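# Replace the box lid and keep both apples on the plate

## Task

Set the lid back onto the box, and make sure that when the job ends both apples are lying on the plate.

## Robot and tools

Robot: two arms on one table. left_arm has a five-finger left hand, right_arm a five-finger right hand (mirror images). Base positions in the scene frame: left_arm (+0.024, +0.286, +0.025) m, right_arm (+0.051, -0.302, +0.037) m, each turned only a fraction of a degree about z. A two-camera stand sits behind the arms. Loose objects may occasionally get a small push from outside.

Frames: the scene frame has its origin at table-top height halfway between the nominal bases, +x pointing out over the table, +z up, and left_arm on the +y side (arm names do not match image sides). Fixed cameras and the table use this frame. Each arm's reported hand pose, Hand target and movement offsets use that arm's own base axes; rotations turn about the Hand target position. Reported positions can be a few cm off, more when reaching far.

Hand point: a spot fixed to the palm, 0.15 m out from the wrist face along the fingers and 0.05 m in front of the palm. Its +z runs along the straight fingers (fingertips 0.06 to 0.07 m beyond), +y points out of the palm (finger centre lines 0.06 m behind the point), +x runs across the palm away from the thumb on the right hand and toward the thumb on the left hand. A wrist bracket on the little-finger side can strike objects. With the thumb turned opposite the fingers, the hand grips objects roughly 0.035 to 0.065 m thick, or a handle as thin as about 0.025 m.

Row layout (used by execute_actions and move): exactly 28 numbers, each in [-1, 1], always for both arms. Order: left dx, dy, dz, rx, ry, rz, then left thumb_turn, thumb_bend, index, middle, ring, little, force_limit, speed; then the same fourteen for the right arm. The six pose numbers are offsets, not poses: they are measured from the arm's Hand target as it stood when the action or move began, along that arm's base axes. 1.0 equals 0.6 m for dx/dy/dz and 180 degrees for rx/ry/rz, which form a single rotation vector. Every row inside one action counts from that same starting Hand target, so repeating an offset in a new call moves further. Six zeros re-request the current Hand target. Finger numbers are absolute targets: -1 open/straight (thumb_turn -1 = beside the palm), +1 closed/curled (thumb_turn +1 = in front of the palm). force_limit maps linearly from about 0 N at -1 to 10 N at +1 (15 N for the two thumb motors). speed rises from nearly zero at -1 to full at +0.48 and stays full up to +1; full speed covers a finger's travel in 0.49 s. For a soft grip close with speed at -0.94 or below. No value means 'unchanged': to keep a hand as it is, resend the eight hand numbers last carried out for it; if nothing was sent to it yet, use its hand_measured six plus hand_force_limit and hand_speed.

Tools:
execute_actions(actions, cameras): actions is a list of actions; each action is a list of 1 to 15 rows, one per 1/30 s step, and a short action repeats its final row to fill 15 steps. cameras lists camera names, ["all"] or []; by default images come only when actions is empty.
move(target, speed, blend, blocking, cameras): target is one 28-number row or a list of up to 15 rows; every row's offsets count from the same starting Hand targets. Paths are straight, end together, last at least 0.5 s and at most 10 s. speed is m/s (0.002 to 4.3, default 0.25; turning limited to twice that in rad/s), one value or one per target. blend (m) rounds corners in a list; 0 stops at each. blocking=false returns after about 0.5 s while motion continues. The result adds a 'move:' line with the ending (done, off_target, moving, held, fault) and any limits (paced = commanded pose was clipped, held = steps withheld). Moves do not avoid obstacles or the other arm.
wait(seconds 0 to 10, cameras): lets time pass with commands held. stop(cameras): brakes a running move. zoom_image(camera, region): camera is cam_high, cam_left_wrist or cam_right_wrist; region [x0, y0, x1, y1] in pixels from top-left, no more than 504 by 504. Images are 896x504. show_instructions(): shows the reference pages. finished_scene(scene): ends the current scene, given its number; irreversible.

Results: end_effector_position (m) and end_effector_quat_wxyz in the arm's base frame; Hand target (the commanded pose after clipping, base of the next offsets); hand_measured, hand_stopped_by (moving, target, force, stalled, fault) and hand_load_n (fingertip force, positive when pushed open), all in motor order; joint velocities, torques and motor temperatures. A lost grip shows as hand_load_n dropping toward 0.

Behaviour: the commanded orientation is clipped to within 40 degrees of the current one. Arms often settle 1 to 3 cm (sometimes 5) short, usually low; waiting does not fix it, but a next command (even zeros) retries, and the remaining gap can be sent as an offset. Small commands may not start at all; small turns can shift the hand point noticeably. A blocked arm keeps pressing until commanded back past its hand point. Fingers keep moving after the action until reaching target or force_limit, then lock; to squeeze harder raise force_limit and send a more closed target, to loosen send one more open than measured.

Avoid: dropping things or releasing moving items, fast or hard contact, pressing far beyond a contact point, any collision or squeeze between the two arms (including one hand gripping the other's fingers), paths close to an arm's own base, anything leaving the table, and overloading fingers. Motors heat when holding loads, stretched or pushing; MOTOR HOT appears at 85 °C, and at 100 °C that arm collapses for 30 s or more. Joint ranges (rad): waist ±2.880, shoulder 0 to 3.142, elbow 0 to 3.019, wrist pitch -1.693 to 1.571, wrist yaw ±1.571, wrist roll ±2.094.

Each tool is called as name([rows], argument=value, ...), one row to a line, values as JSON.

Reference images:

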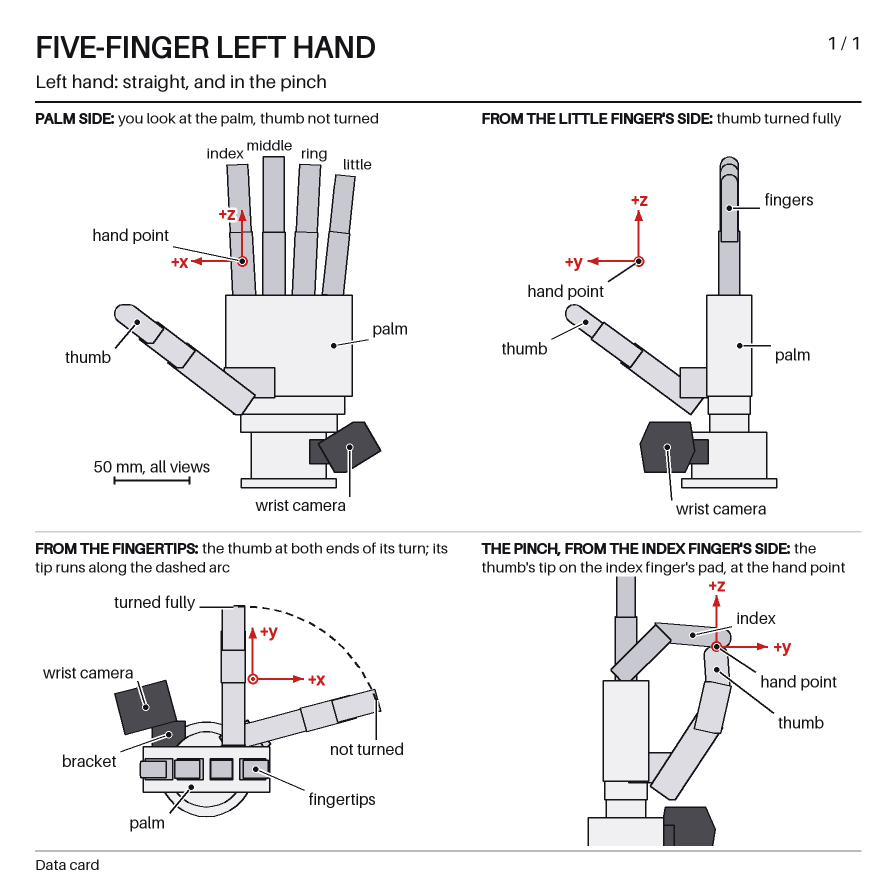

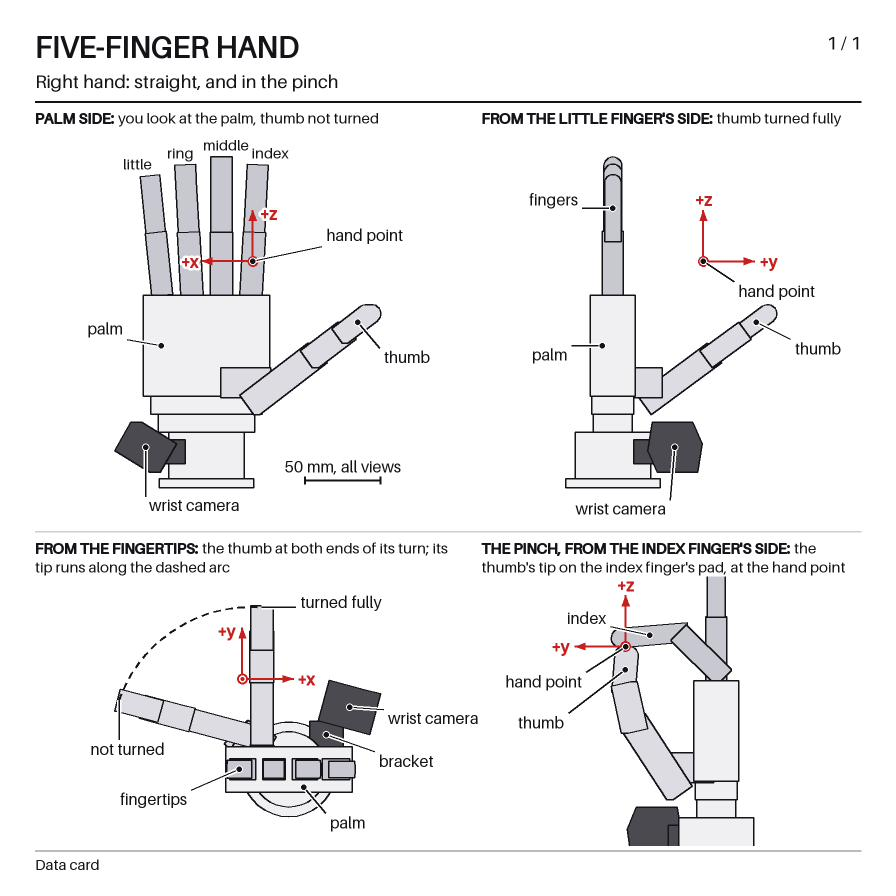

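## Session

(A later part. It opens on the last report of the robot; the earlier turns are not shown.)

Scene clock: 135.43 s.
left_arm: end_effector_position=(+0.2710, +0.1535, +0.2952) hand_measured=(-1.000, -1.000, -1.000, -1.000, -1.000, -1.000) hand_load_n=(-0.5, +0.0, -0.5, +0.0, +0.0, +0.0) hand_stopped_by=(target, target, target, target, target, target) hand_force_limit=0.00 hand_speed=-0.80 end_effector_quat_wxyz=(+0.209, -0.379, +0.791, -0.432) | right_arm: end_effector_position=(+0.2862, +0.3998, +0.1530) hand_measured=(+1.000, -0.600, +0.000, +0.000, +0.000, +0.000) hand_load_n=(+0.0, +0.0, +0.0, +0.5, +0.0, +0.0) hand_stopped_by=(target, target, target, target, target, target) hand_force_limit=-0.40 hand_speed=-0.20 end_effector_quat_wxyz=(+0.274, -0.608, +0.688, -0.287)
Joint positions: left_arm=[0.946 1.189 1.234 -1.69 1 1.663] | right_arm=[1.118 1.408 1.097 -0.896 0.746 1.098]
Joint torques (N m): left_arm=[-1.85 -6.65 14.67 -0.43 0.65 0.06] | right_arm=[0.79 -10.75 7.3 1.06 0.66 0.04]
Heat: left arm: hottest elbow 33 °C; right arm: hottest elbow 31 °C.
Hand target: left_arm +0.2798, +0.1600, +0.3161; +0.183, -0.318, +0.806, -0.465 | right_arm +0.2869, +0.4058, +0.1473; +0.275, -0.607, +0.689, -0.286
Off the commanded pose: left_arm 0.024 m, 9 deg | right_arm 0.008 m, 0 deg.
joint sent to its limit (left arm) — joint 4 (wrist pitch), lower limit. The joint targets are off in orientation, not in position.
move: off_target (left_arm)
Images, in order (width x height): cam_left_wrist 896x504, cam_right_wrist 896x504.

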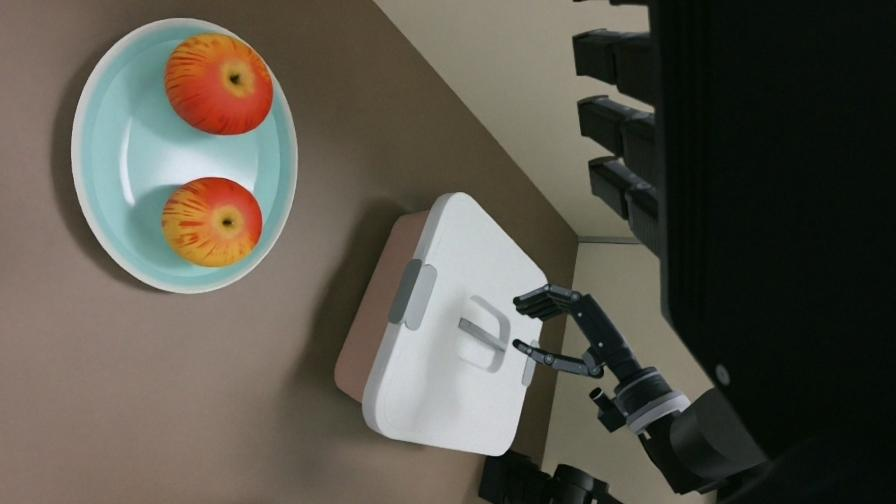

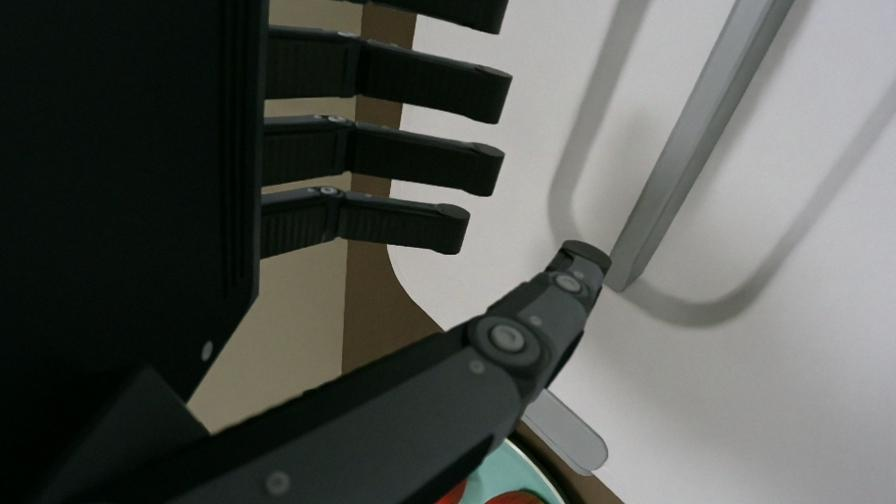

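move(target=[0,0,0,0,0,0,-1,-1,-1,-1,-1,-1,0,-0.8,-0.0157,-0.0113,-0.06,0,0,0,1,-0.6,0,0,0,0,-0.4,-0.2], speed=0.06, cameras=["cam_left_wrist","cam_right_wrist"])

zoom_image(camera="cam_left_wrist", region=[400, 240, 600, 440])

Scene clock: 136.90 s.
left_arm: end_effector_position=(+0.2710, +0.1535, +0.2952) hand_measured=(-1.000, -1.000, -1.000, -1.000, -1.000, -1.000) hand_load_n=(+0.0, +0.0, +0.0, +0.0, +0.0, +0.0) hand_stopped_by=(target, target, target, target, target, target) hand_force_limit=0.00 hand_speed=-0.80 end_effector_quat_wxyz=(+0.209, -0.379, +0.791, -0.432) | right_arm: end_effector_position=(+0.2804, +0.3970, +0.1229) hand_measured=(+1.000, -0.600, +0.000, +0.000, +0.000, +0.000) hand_load_n=(+0.0, +0.0, +0.0, +0.0, +0.0, +0.0) hand_stopped_by=(target, target, target, target, target, target) hand_force_limit=-0.40 hand_speed=-0.20 end_effector_quat_wxyz=(+0.278, -0.605, +0.690, -0.285)
Joint positions: left_arm=[0.946 1.189 1.234 -1.69 1 1.663] | right_arm=[1.128 1.419 1.022 -0.808 0.75 1.113]
Joint torques (N m): left_arm=[-1.85 -6.65 14.67 -0.44 0.65 0.05] | right_arm=[1.2 -10.75 6.12 1.02 0.67 0.05]
Heat: left arm: hottest elbow 33 °C; right arm: hottest elbow 31 °C.
Hand target: left_arm +0.2798, +0.1600, +0.3161; +0.183, -0.318, +0.806, -0.465 | right_arm +0.2774, +0.3992, +0.1114; +0.275, -0.607, +0.689, -0.286
Off the commanded pose: left_arm 0.024 m, 9 deg | right_arm 0.012 m, 0 deg.
joint sent to its limit (left arm) — joint 4 (wrist pitch), lower limit. The joint targets are off in orientation, not in position.
move: off_target (left_arm, right_arm)
Images, in order (width x height): cam_left_wrist 896x504, cam_right_wrist 896x504.

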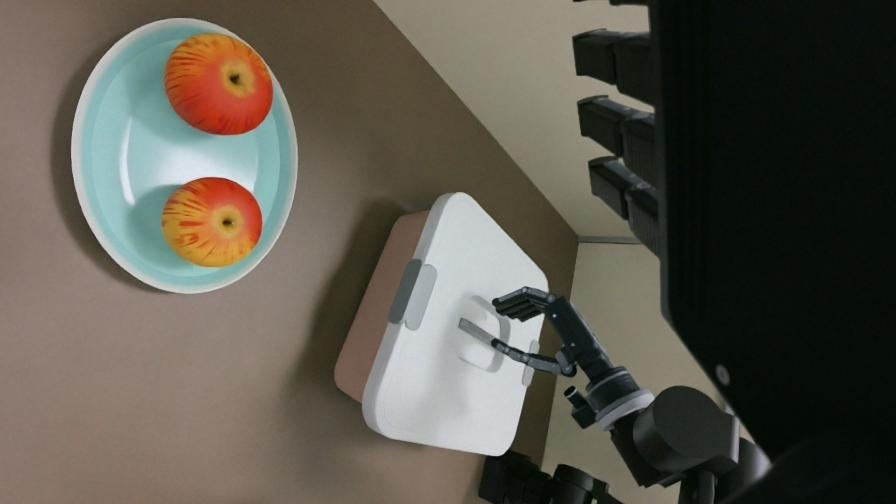

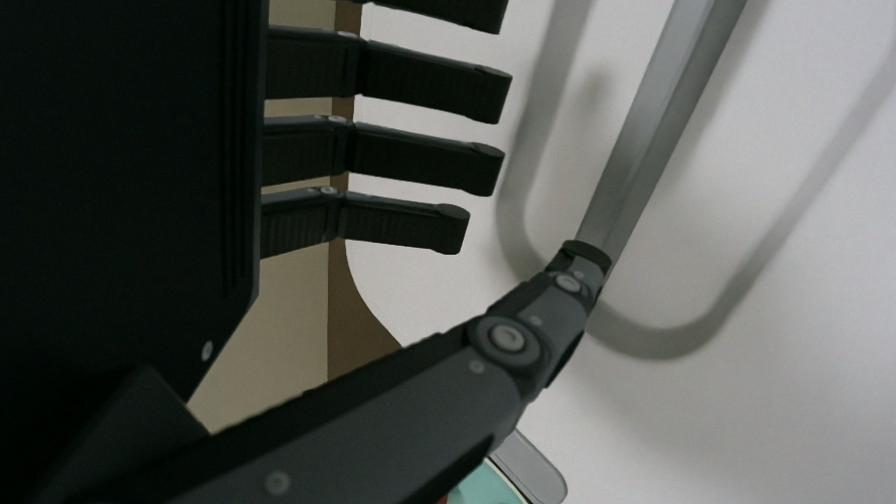

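Scaled by 2.520.

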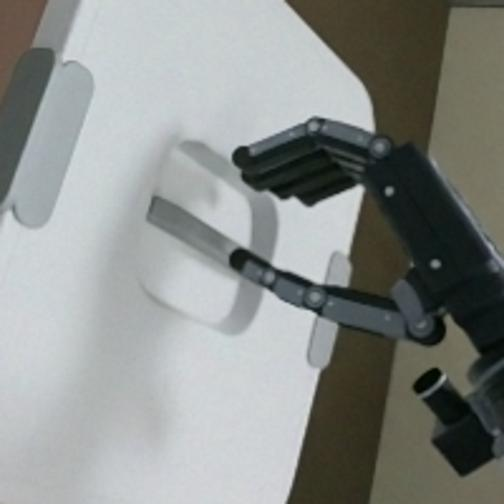

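move(target=[0,0,0,0,0,0,-1,-1,-1,-1,-1,-1,0,-0.8,-0.005,-0.005,-0.039,0,0,0,1,-0.6,0,0,0,0,-0.4,-0.2], speed=0.05, cameras=["cam_left_wrist","cam_right_wrist"])

zoom_image(camera="cam_left_wrist", region=[400, 240, 600, 440])

Scene clock: 138.30 s.
left_arm: end_effector_position=(+0.2710, +0.1535, +0.2952) hand_measured=(-1.000, -1.000, -1.000, -1.000, -1.000, -1.000) hand_load_n=(+0.0, +0.0, +0.0, +0.0, +0.0, +0.0) hand_stopped_by=(target, target, target, target, target, target) hand_force_limit=0.00 hand_speed=-0.80 end_effector_quat_wxyz=(+0.209, -0.379, +0.791, -0.432) | right_arm: end_effector_position=(+0.2779, +0.3942, +0.0991) hand_measured=(+1.000, -0.600, +0.000, +0.000, +0.000, +0.000) hand_load_n=(+0.0, +0.0, +0.0, +0.0, +0.0, +0.0) hand_stopped_by=(target, target, target, target, target, target) hand_force_limit=-0.40 hand_speed=-0.20 end_effector_quat_wxyz=(+0.278, -0.605, +0.690, -0.285)
Joint positions: left_arm=[0.946 1.189 1.234 -1.69 1 1.663] | right_arm=[1.131 1.439 0.974 -0.744 0.752 1.118]
Joint torques (N m): left_arm=[-1.85 -6.65 14.67 -0.46 0.65 0.06] | right_arm=[1.32 -10.64 5.93 1.1 0.65 0.06]
Heat: left arm: hottest elbow 33 °C; right arm: hottest elbow 31 °C.
Hand target: left_arm +0.2798, +0.1600, +0.3161; +0.183, -0.318, +0.806, -0.465 | right_arm +0.2745, +0.3960, +0.0880; +0.275, -0.607, +0.689, -0.286
Off the commanded pose: left_arm 0.024 m, 9 deg | right_arm 0.012 m, 0 deg.
joint sent to its limit (left arm) — joint 4 (wrist pitch), lower limit. The joint targets are off in orientation, not in position.
move: off_target (left_arm, right_arm)
Images, in order (width x height): cam_left_wrist 896x504, cam_right_wrist 896x504.

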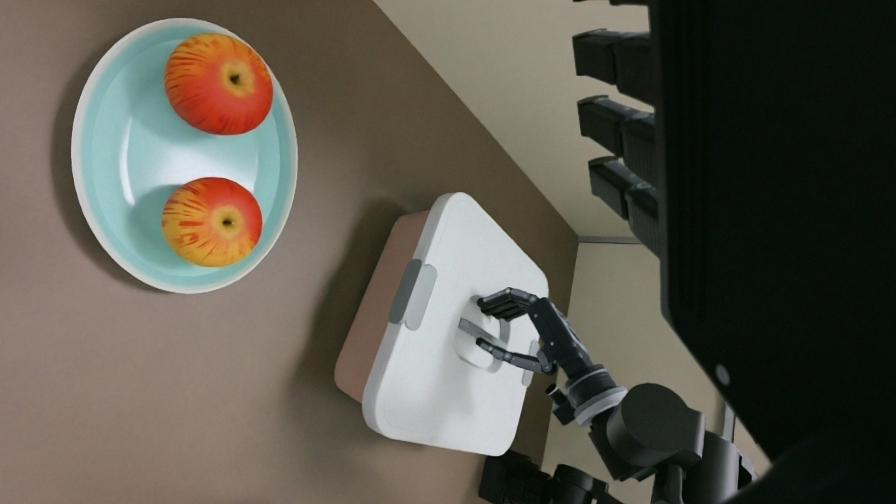

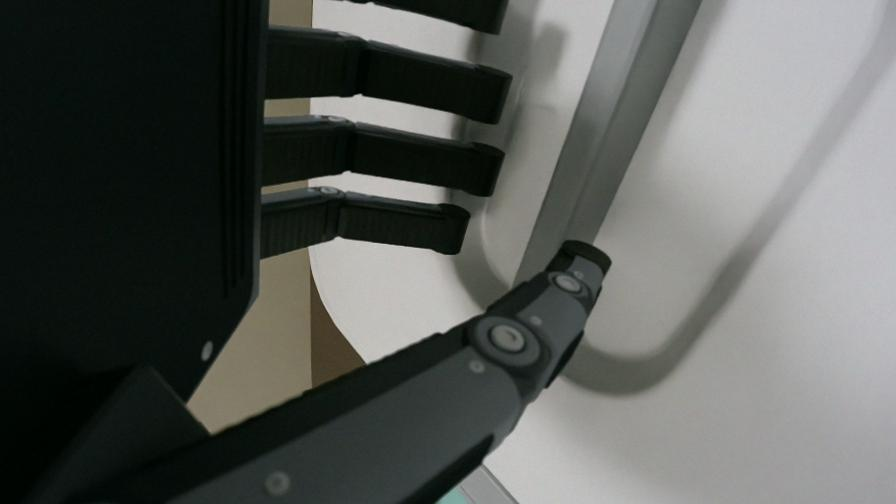

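Scaled by 2.520.

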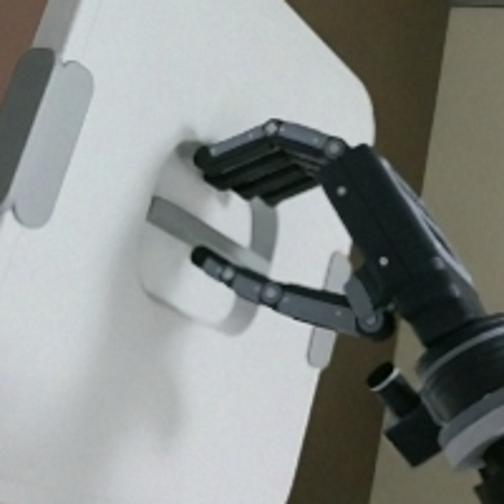

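move(target=[0,0,0,0,0,0,-1,-1,-1,-1,-1,-1,0,-0.8,-0.003,-0.002,-0.017,0,0,0,1,-0.6,0.1,0.08,0.08,0.1,-0.4,-0.2], speed=0.04, cameras=["cam_left_wrist","cam_right_wrist"])

zoom_image(camera="cam_left_wrist", region=[400, 240, 600, 440])

Scene clock: 139.50 s.
left_arm: end_effector_position=(+0.2710, +0.1535, +0.2952) hand_measured=(-1.000, -1.000, -1.000, -1.000, -1.000, -1.000) hand_load_n=(+0.0, +0.0, +0.0, -0.5, +0.0, +0.0) hand_stopped_by=(target, target, target, target, target, target) hand_force_limit=0.00 hand_speed=-0.80 end_effector_quat_wxyz=(+0.209, -0.379, +0.791, -0.432) | right_arm: end_effector_position=(+0.2763, +0.3935, +0.0896) hand_measured=(+1.000, -0.600, +0.100, +0.080, +0.080, +0.100) hand_load_n=(+0.0, +0.0, +0.5, +0.0, +0.0, +0.0) hand_stopped_by=(target, target, target, target, target, target) hand_force_limit=-0.40 hand_speed=-0.20 end_effector_quat_wxyz=(+0.279, -0.605, +0.690, -0.285)
Joint positions: left_arm=[0.946 1.189 1.234 -1.69 1 1.663] | right_arm=[1.134 1.448 0.955 -0.717 0.753 1.121]
Joint torques (N m): left_arm=[-1.85 -6.65 14.65 -0.46 0.65 0.05] | right_arm=[1.49 -10.7 5.79 1.02 0.67 0.07]
Heat: left arm: hottest elbow 34 °C; right arm: hottest elbow 31 °C.
Hand target: left_arm +0.2798, +0.1600, +0.3161; +0.183, -0.318, +0.806, -0.465 | right_arm +0.2727, +0.3949, +0.0778; +0.275, -0.607, +0.689, -0.286
Off the commanded pose: left_arm 0.024 m, 9 deg | right_arm 0.012 m, 1 deg.
joint sent to its limit (left arm) — joint 4 (wrist pitch), lower limit. The joint targets are off in orientation, not in position.
move: off_target (left_arm, right_arm)
Images, in order (width x height): cam_left_wrist 896x504, cam_right_wrist 896x504.

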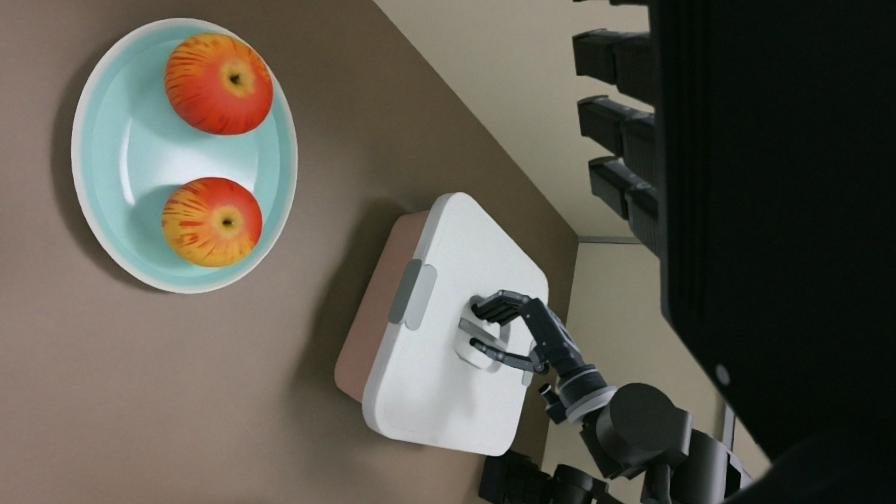

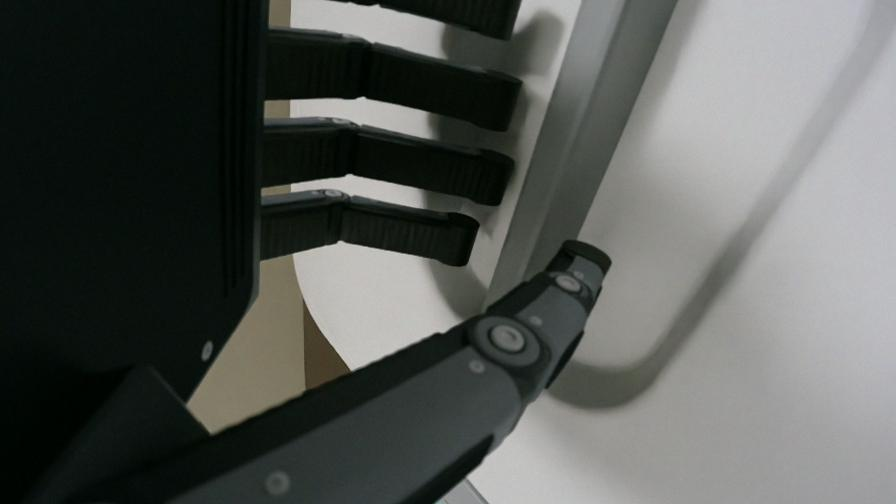

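Scaled by 2.520.

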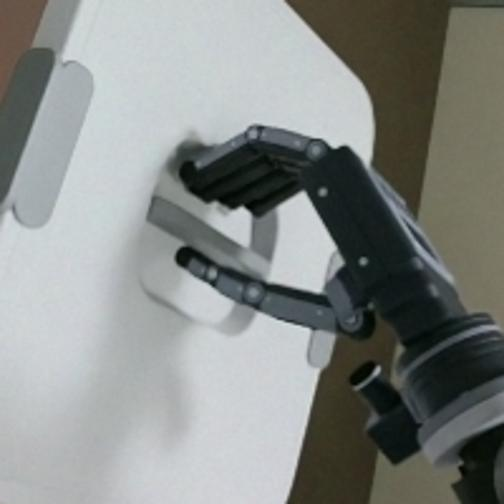

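move(target=[0,0,0,0,0,0,-1,-1,-1,-1,-1,-1,0,-0.8,-0.006,-0.002,-0.012,0,0,0,1,-0.6,0.16,0.12,0.14,0.18,-0.4,-0.2], speed=0.04, cameras=["cam_left_wrist","cam_right_wrist"])

zoom_image(camera="cam_left_wrist", region=[400, 240, 600, 440])

Scene clock: 140.67 s.
left_arm: end_effector_position=(+0.2710, +0.1535, +0.2952) hand_measured=(-1.000, -1.000, -1.000, -1.000, -1.000, -1.000) hand_load_n=(+0.0, +0.0, +0.0, +0.0, +0.0, +0.0) hand_stopped_by=(target, target, target, target, target, target) hand_force_limit=0.00 hand_speed=-0.80 end_effector_quat_wxyz=(+0.209, -0.379, +0.791, -0.432) | right_arm: end_effector_position=(+0.2737, +0.3924, +0.0843) hand_measured=(+1.000, -0.600, +0.160, +0.120, +0.140, +0.180) hand_load_n=(+0.0, +0.0, +0.0, -0.5, +0.0, +0.0) hand_stopped_by=(target, target, target, target, target, target) hand_force_limit=-0.40 hand_speed=-0.20 end_effector_quat_wxyz=(+0.280, -0.604, +0.689, -0.286)
Joint positions: left_arm=[0.946 1.189 1.234 -1.69 1 1.663] | right_arm=[1.14 1.45 0.941 -0.704 0.758 1.128]
Joint velocities: left_arm=[-0.005 0.005 -0.002 -0.002 -0.007 -0.168] | right_arm=[within noise]
Joint torques (N m): left_arm=[-1.85 -6.71 14.67 -0.46 0.65 0.06] | right_arm=[1.49 -10.34 5.72 1.14 0.53 0.06]
Heat: left arm: hottest elbow 34 °C; right arm: hottest elbow 31 °C.
Hand target: left_arm +0.2798, +0.1600, +0.3161; +0.183, -0.318, +0.806, -0.465 | right_arm +0.2691, +0.3936, +0.0704; +0.275, -0.607, +0.689, -0.286
Off the commanded pose: left_arm 0.024 m, 9 deg | right_arm 0.015 m, 1 deg.
joint sent to its limit (left arm) — joint 4 (wrist pitch), lower limit. The joint targets are off in orientation, not in position.
move: off_target (left_arm, right_arm)
Images, in order (width x height): cam_left_wrist 896x504, cam_right_wrist 896x504.

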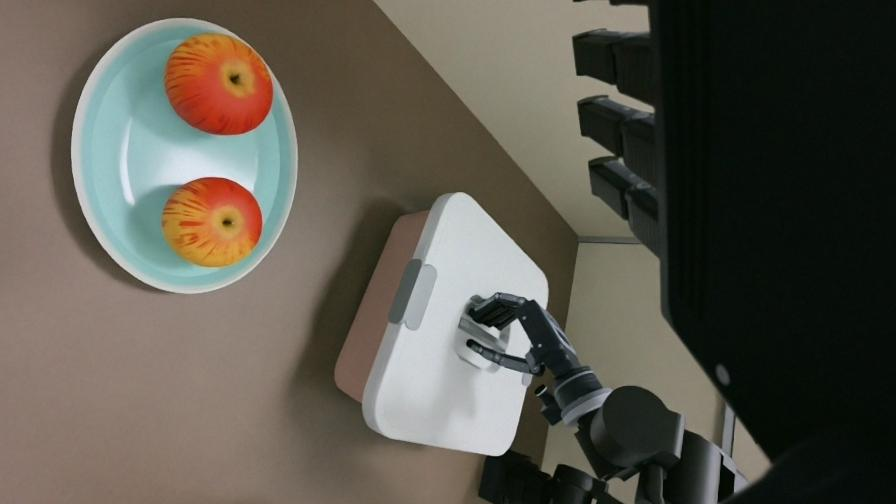

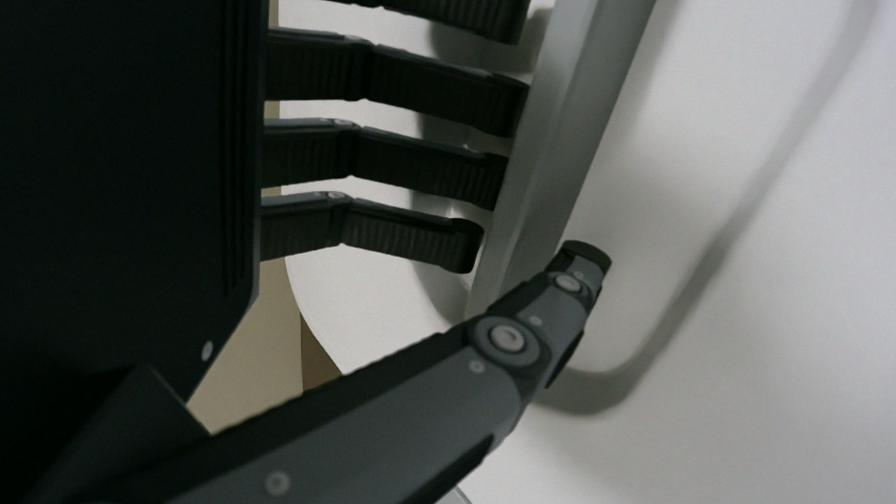

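Scaled by 2.520.

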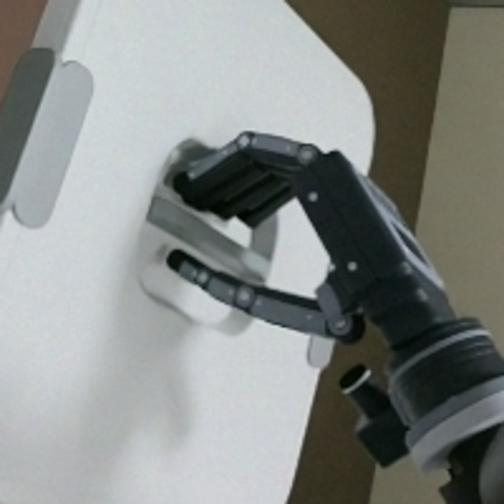

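execute_actions([
  [[0,0,0,0,0,0,-1,-1,-1,-1,-1,-1,0,-0.8,0,0,0,0,0,0,1,-0.2,0.5,0.5,0.5,0.5,-0.5,-0.85]],
  [[0,0,0,0,0,0,-1,-1,-1,-1,-1,-1,0,-0.8,0,0,0,0,0,0,1,-0.2,0.5,0.5,0.5,0.5,-0.5,-0.9]],
  [[0,0,0,0,0,0,-1,-1,-1,-1,-1,-1,0,-0.8,0,0,0,0,0,0,1,-0.2,0.5,0.5,0.5,0.5,-0.5,-0.9]],
  [[0,0,0,0,0,0,-1,-1,-1,-1,-1,-1,0,-0.8,0,0,0,0,0,0,1,-0.1,0.6,0.6,0.6,0.6,0.1,-0.9]],
  [[0,0,0,0,0,0,-1,-1,-1,-1,-1,-1,0,-0.8,0,0,0,0,0,0,1,-0.1,0.6,0.6,0.6,0.6,0.1,-0.9]],
], cameras=["cam_left_wrist","cam_right_wrist"])

zoom_image(camera="cam_left_wrist", region=[320, 180, 660, 470])

Scene clock: 143.70 s.
left_arm: end_effector_position=(+0.2710, +0.1535, +0.2952) hand_measured=(-1.000, -1.000, -1.000, -1.000, -1.000, -1.000) hand_load_n=(+0.0, +0.0, +0.0, +0.0, +0.0, +0.0) hand_stopped_by=(target, target, target, target, target, target) hand_force_limit=0.00 hand_speed=-0.80 end_effector_quat_wxyz=(+0.209, -0.379, +0.791, -0.432) | right_arm: end_effector_position=(+0.2733, +0.3922, +0.0811) hand_measured=(+1.000, -0.498, +0.382, +0.304, +0.400, +0.600) hand_load_n=(+0.5, +8.0, +6.0, +3.5, +6.5, +0.0) hand_stopped_by=(target, force, force, force, force, target) hand_force_limit=0.10 hand_speed=-0.90 end_effector_quat_wxyz=(+0.278, -0.604, +0.689, -0.287)
Joint positions: left_arm=[0.946 1.189 1.234 -1.69 1 1.663] | right_arm=[1.141 1.456 0.939 -0.701 0.759 1.131]
Joint torques (N m): left_arm=[-1.79 -6.59 14.67 -0.44 0.65 0.06] | right_arm=[1.44 -10.81 5.79 0.95 0.51 0.06]
Heat: left arm: hottest elbow 34 °C; right arm: hottest elbow 30 °C.
Hand target: left_arm +0.2798, +0.1600, +0.3161; +0.183, -0.318, +0.806, -0.465 | right_arm +0.2690, +0.3937, +0.0704; +0.275, -0.607, +0.689, -0.286
Off the commanded pose: left_arm 0.024 m, 9 deg | right_arm 0.012 m, 1 deg.
joint sent to its limit (left arm) — joint 4 (wrist pitch), lower limit. The joint targets are off in orientation, not in position.
Images, in order (width x height): cam_left_wrist 896x504, cam_right_wrist 896x504.

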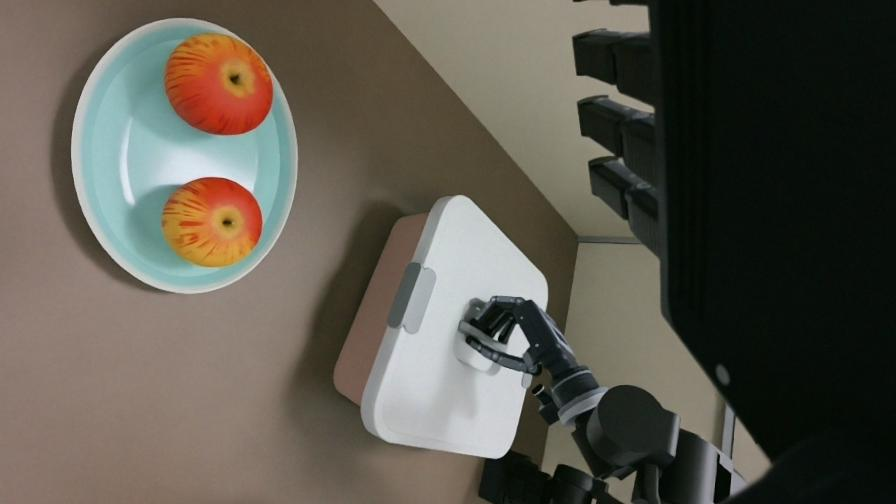

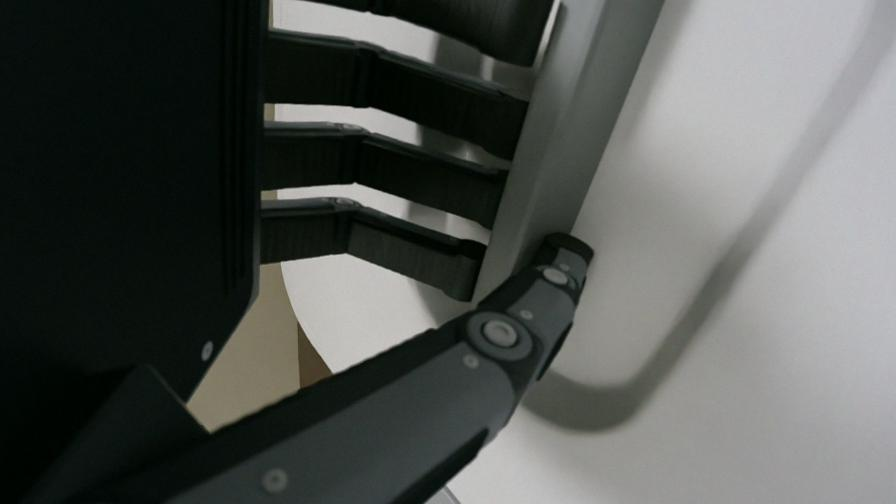

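Scaled by 1.482.

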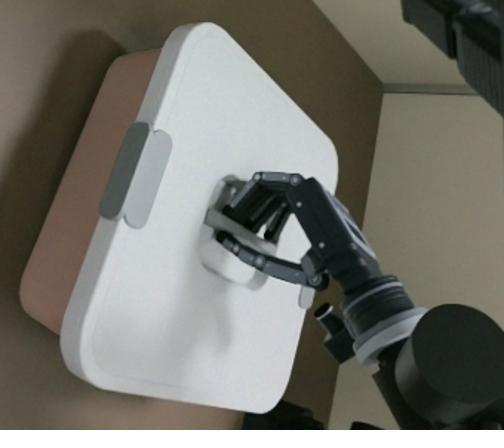

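move([
  [0,0,0,0,0,0,-1,-1,-1,-1,-1,-1,0,-0.8,0,0,0.0,0,0,0,1,-0.6,0.16,0.1,0.14,0.18,-0.4,-0.7],
  [0,0,0,0,0,0,-1,-1,-1,-1,-1,-1,0,-0.8,0,0,0.05,0,0,0,1,-0.6,0.1,0.08,0.08,0.1,-0.4,-0.5],
  [0,0,0,0,0,0,-1,-1,-1,-1,-1,-1,0,-0.8,0,0,0.25,0,0,0,1,-0.6,0.0,0.0,0.0,0.0,-0.4,-0.5],
  [0,0,0,0,0,0,-1,-1,-1,-1,-1,-1,0,-0.8,0,-0.6,0.25,0,0,0.1,-1,-1,-1,-1,-1,-1,-0.4,-0.2],
], speed=[0.05,0.05,0.1,0.2], cameras=["all"])

Scene clock: 154.90 s.
left_arm: end_effector_position=(+0.2710, +0.1535, +0.2952) hand_measured=(-1.000, -1.000, -1.000, -1.000, -1.000, -1.000) hand_load_n=(+0.0, +0.0, +0.0, +0.0, +0.0, +0.0) hand_stopped_by=(target, target, target, target, target, target) hand_force_limit=0.00 hand_speed=-0.80 end_effector_quat_wxyz=(+0.209, -0.379, +0.791, -0.432) | right_arm: end_effector_position=(+0.2701, +0.0360, +0.2242) hand_measured=(-1.000, -1.000, -1.000, -1.000, -1.000, -1.000) hand_load_n=(+0.0, +0.0, +0.0, +0.0, +0.0, +0.0) hand_stopped_by=(target, target, target, target, target, target) hand_force_limit=-0.40 hand_speed=-0.20 end_effector_quat_wxyz=(-0.323, +0.705, -0.582, +0.245)
Joint positions: left_arm=[0.946 1.189 1.234 -1.69 1 1.663] | right_arm=[-0.112 0.592 0.727 -0.901 -0.252 -0.194]
Joint torques (N m): left_arm=[-1.85 -6.65 14.67 -0.44 0.65 0.05] | right_arm=[0.09 0.79 7.91 0.76 -0.2 -0.11]
Heat: left arm: hottest elbow 35 °C; right arm: hottest elbow 30 °C.
Hand target: left_arm +0.2798, +0.1600, +0.3161; +0.183, -0.318, +0.806, -0.465 | right_arm +0.2691, +0.0337, +0.2205; -0.317, +0.707, -0.585, +0.239
Off the commanded pose: left_arm 0.024 m, 9 deg | right_arm 0.005 m, 1 deg.
joint sent to its limit (left arm) — joint 4 (wrist pitch), lower limit. The joint targets are off in orientation, not in position.
move: off_target (left_arm); target 2's new numbers were sent with right_arm's hand 0.024 m and 2 deg from that target; target 3's new numbers were sent with right_arm's hand 0.033 m and 3 deg from that target

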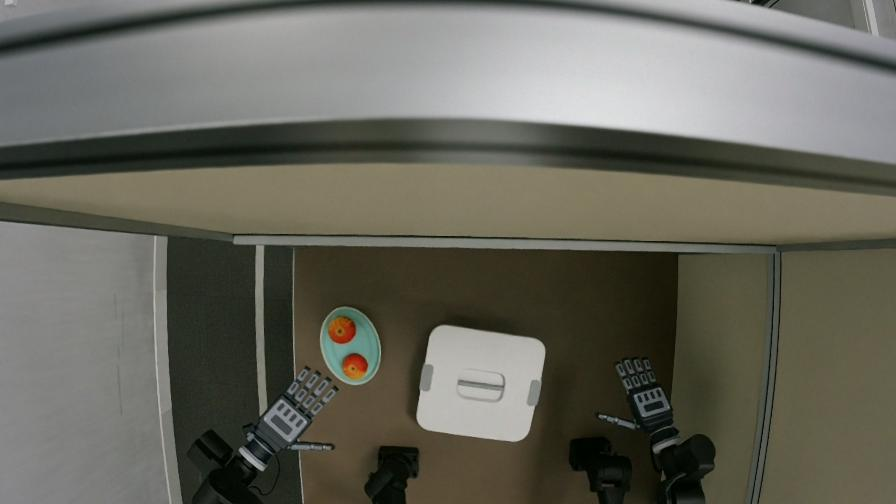

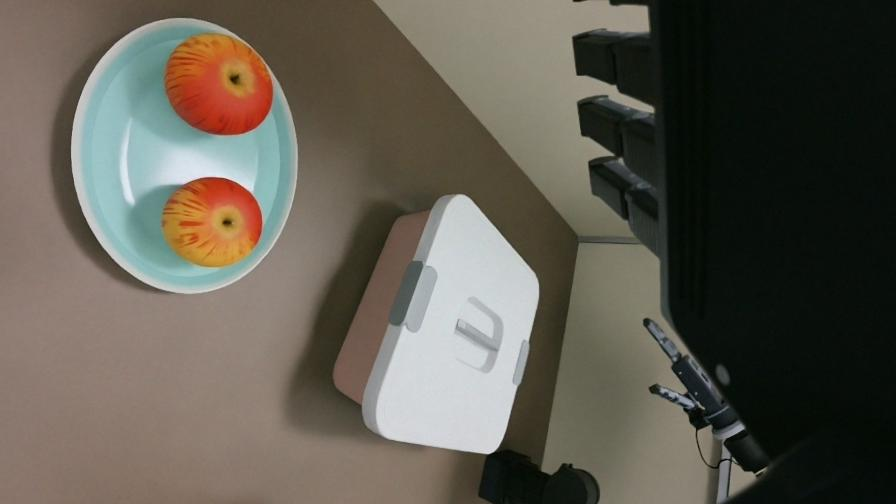

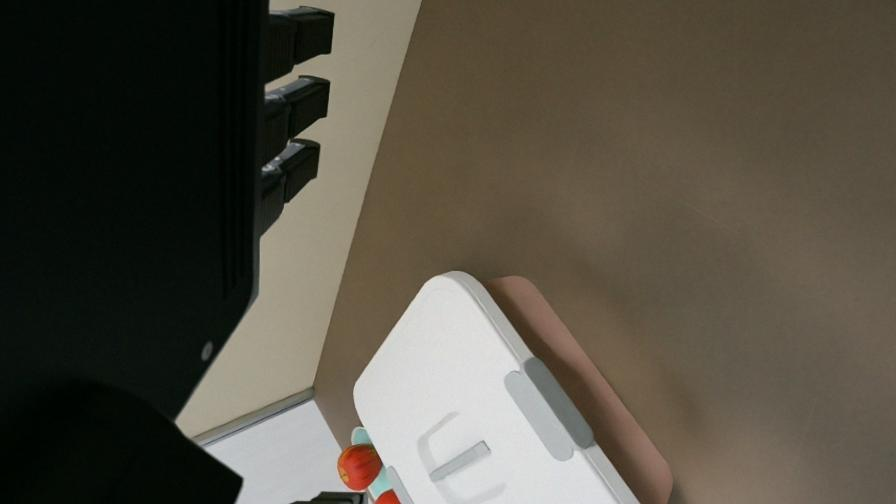

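zoom_image(camera="cam_high", region=[400, 310, 570, 480])

zoom_image(camera="cam_right_wrist", region=[340, 250, 690, 504])

zoom_image(camera="cam_left_wrist", region=[320, 180, 580, 470])

Scaled by 2.965.

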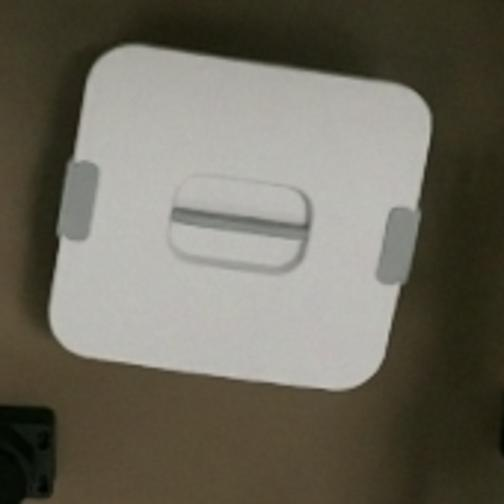

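Scaled by 1.440.

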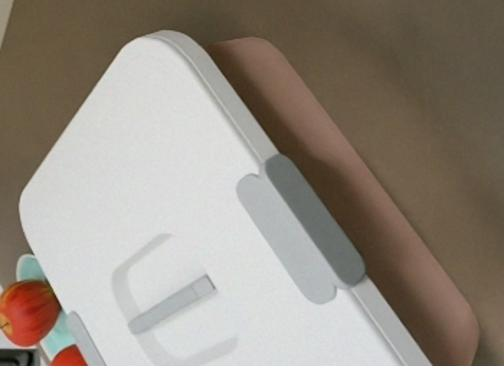

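Scaled by 1.738.

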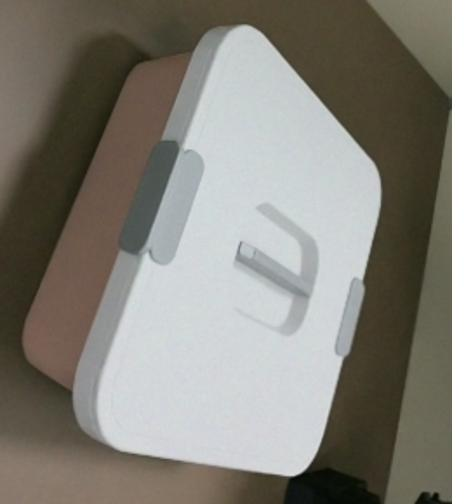

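move(target=[0,0,0,0,0,0,-1,-1,-1,-1,-1,-1,0,-0.8,-0.05,-0.08,-0.1,0.1026,-0.137,0.2549,-1,-1,-1,-1,-1,-1,-0.4,-0.2], speed=0.15, cameras=["cam_high","cam_right_wrist"])

Scene clock: 160.07 s.
left_arm: end_effector_position=(+0.2710, +0.1535, +0.2952) hand_measured=(-1.000, -1.000, -1.000, -1.000, -1.000, -1.000) hand_load_n=(+0.0, +0.0, +0.0, +0.0, +0.0, +0.0) hand_stopped_by=(target, target, target, target, target, target) hand_force_limit=0.00 hand_speed=-0.80 end_effector_quat_wxyz=(+0.209, -0.379, +0.791, -0.432) | right_arm: end_effector_position=(+0.2295, -0.0024, +0.1515) hand_measured=(-1.000, -1.000, -1.000, -1.000, -1.000, -1.000) hand_load_n=(+0.0, +0.0, -0.5, +0.0, +0.0, +0.0) hand_stopped_by=(target, target, target, target, target, target) hand_force_limit=-0.40 hand_speed=-0.20 end_effector_quat_wxyz=(-0.575, +0.764, -0.258, +0.139)
Joint positions: left_arm=[0.946 1.189 1.234 -1.69 1 1.663] | right_arm=[-0.763 1.176 0.687 -1.647 -1.207 -2.078]
Joint torques (N m): left_arm=[-1.85 -6.65 14.67 -0.46 0.65 0.06] | right_arm=[0.56 -3.84 8.83 -1.2 -0.51 -0.11]
Heat: left arm: hottest elbow 35 °C; right arm: hottest elbow 30 °C.
Hand target: left_arm +0.2798, +0.1600, +0.3161; +0.183, -0.318, +0.806, -0.465 | right_arm +0.2390, -0.0144, +0.1604; -0.603, +0.753, -0.218, +0.146
Off the commanded pose: left_arm 0.024 m, 9 deg | right_arm 0.018 m, 6 deg.
joint sent to its limit (left arm) — joint 4 (wrist pitch), lower limit. The joint targets are off in orientation, not in position.
joint sent to its limit (right arm) — joint 6 (wrist roll), lower limit. The joint targets are off in orientation, not in position.
move: off_target (left_arm, right_arm)
Images, in order (width x height): cam_high 896x504, cam_right_wrist 896x504.

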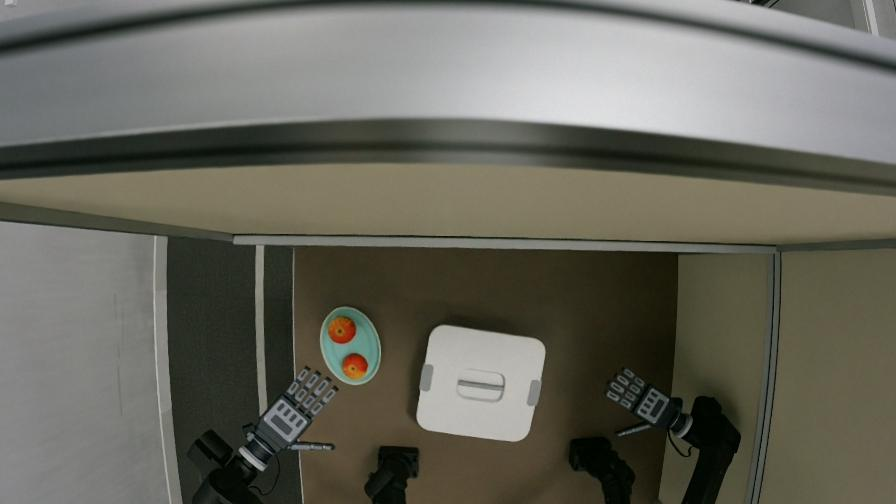

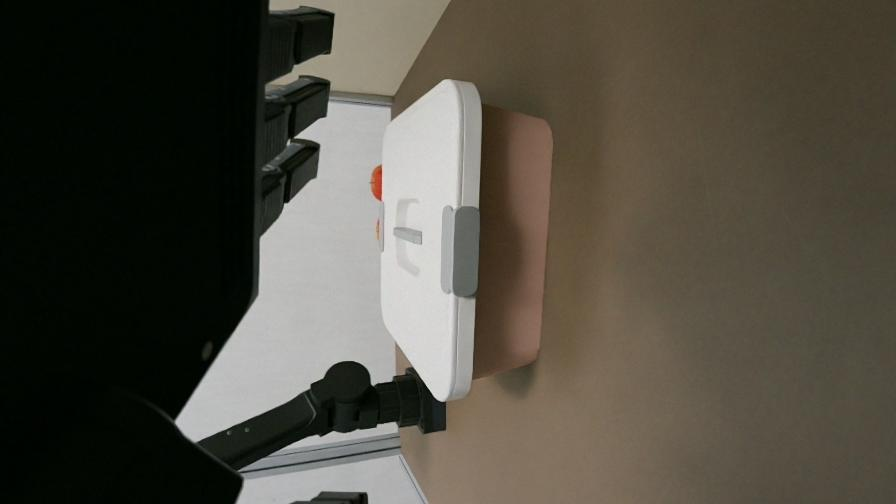

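zoom_image(camera="cam_right_wrist", region=[360, 60, 580, 420])

Scaled by 1.400.

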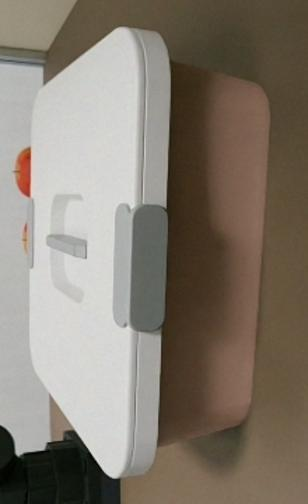

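finished_scene(scene=1)

The scene is finished: the task was done.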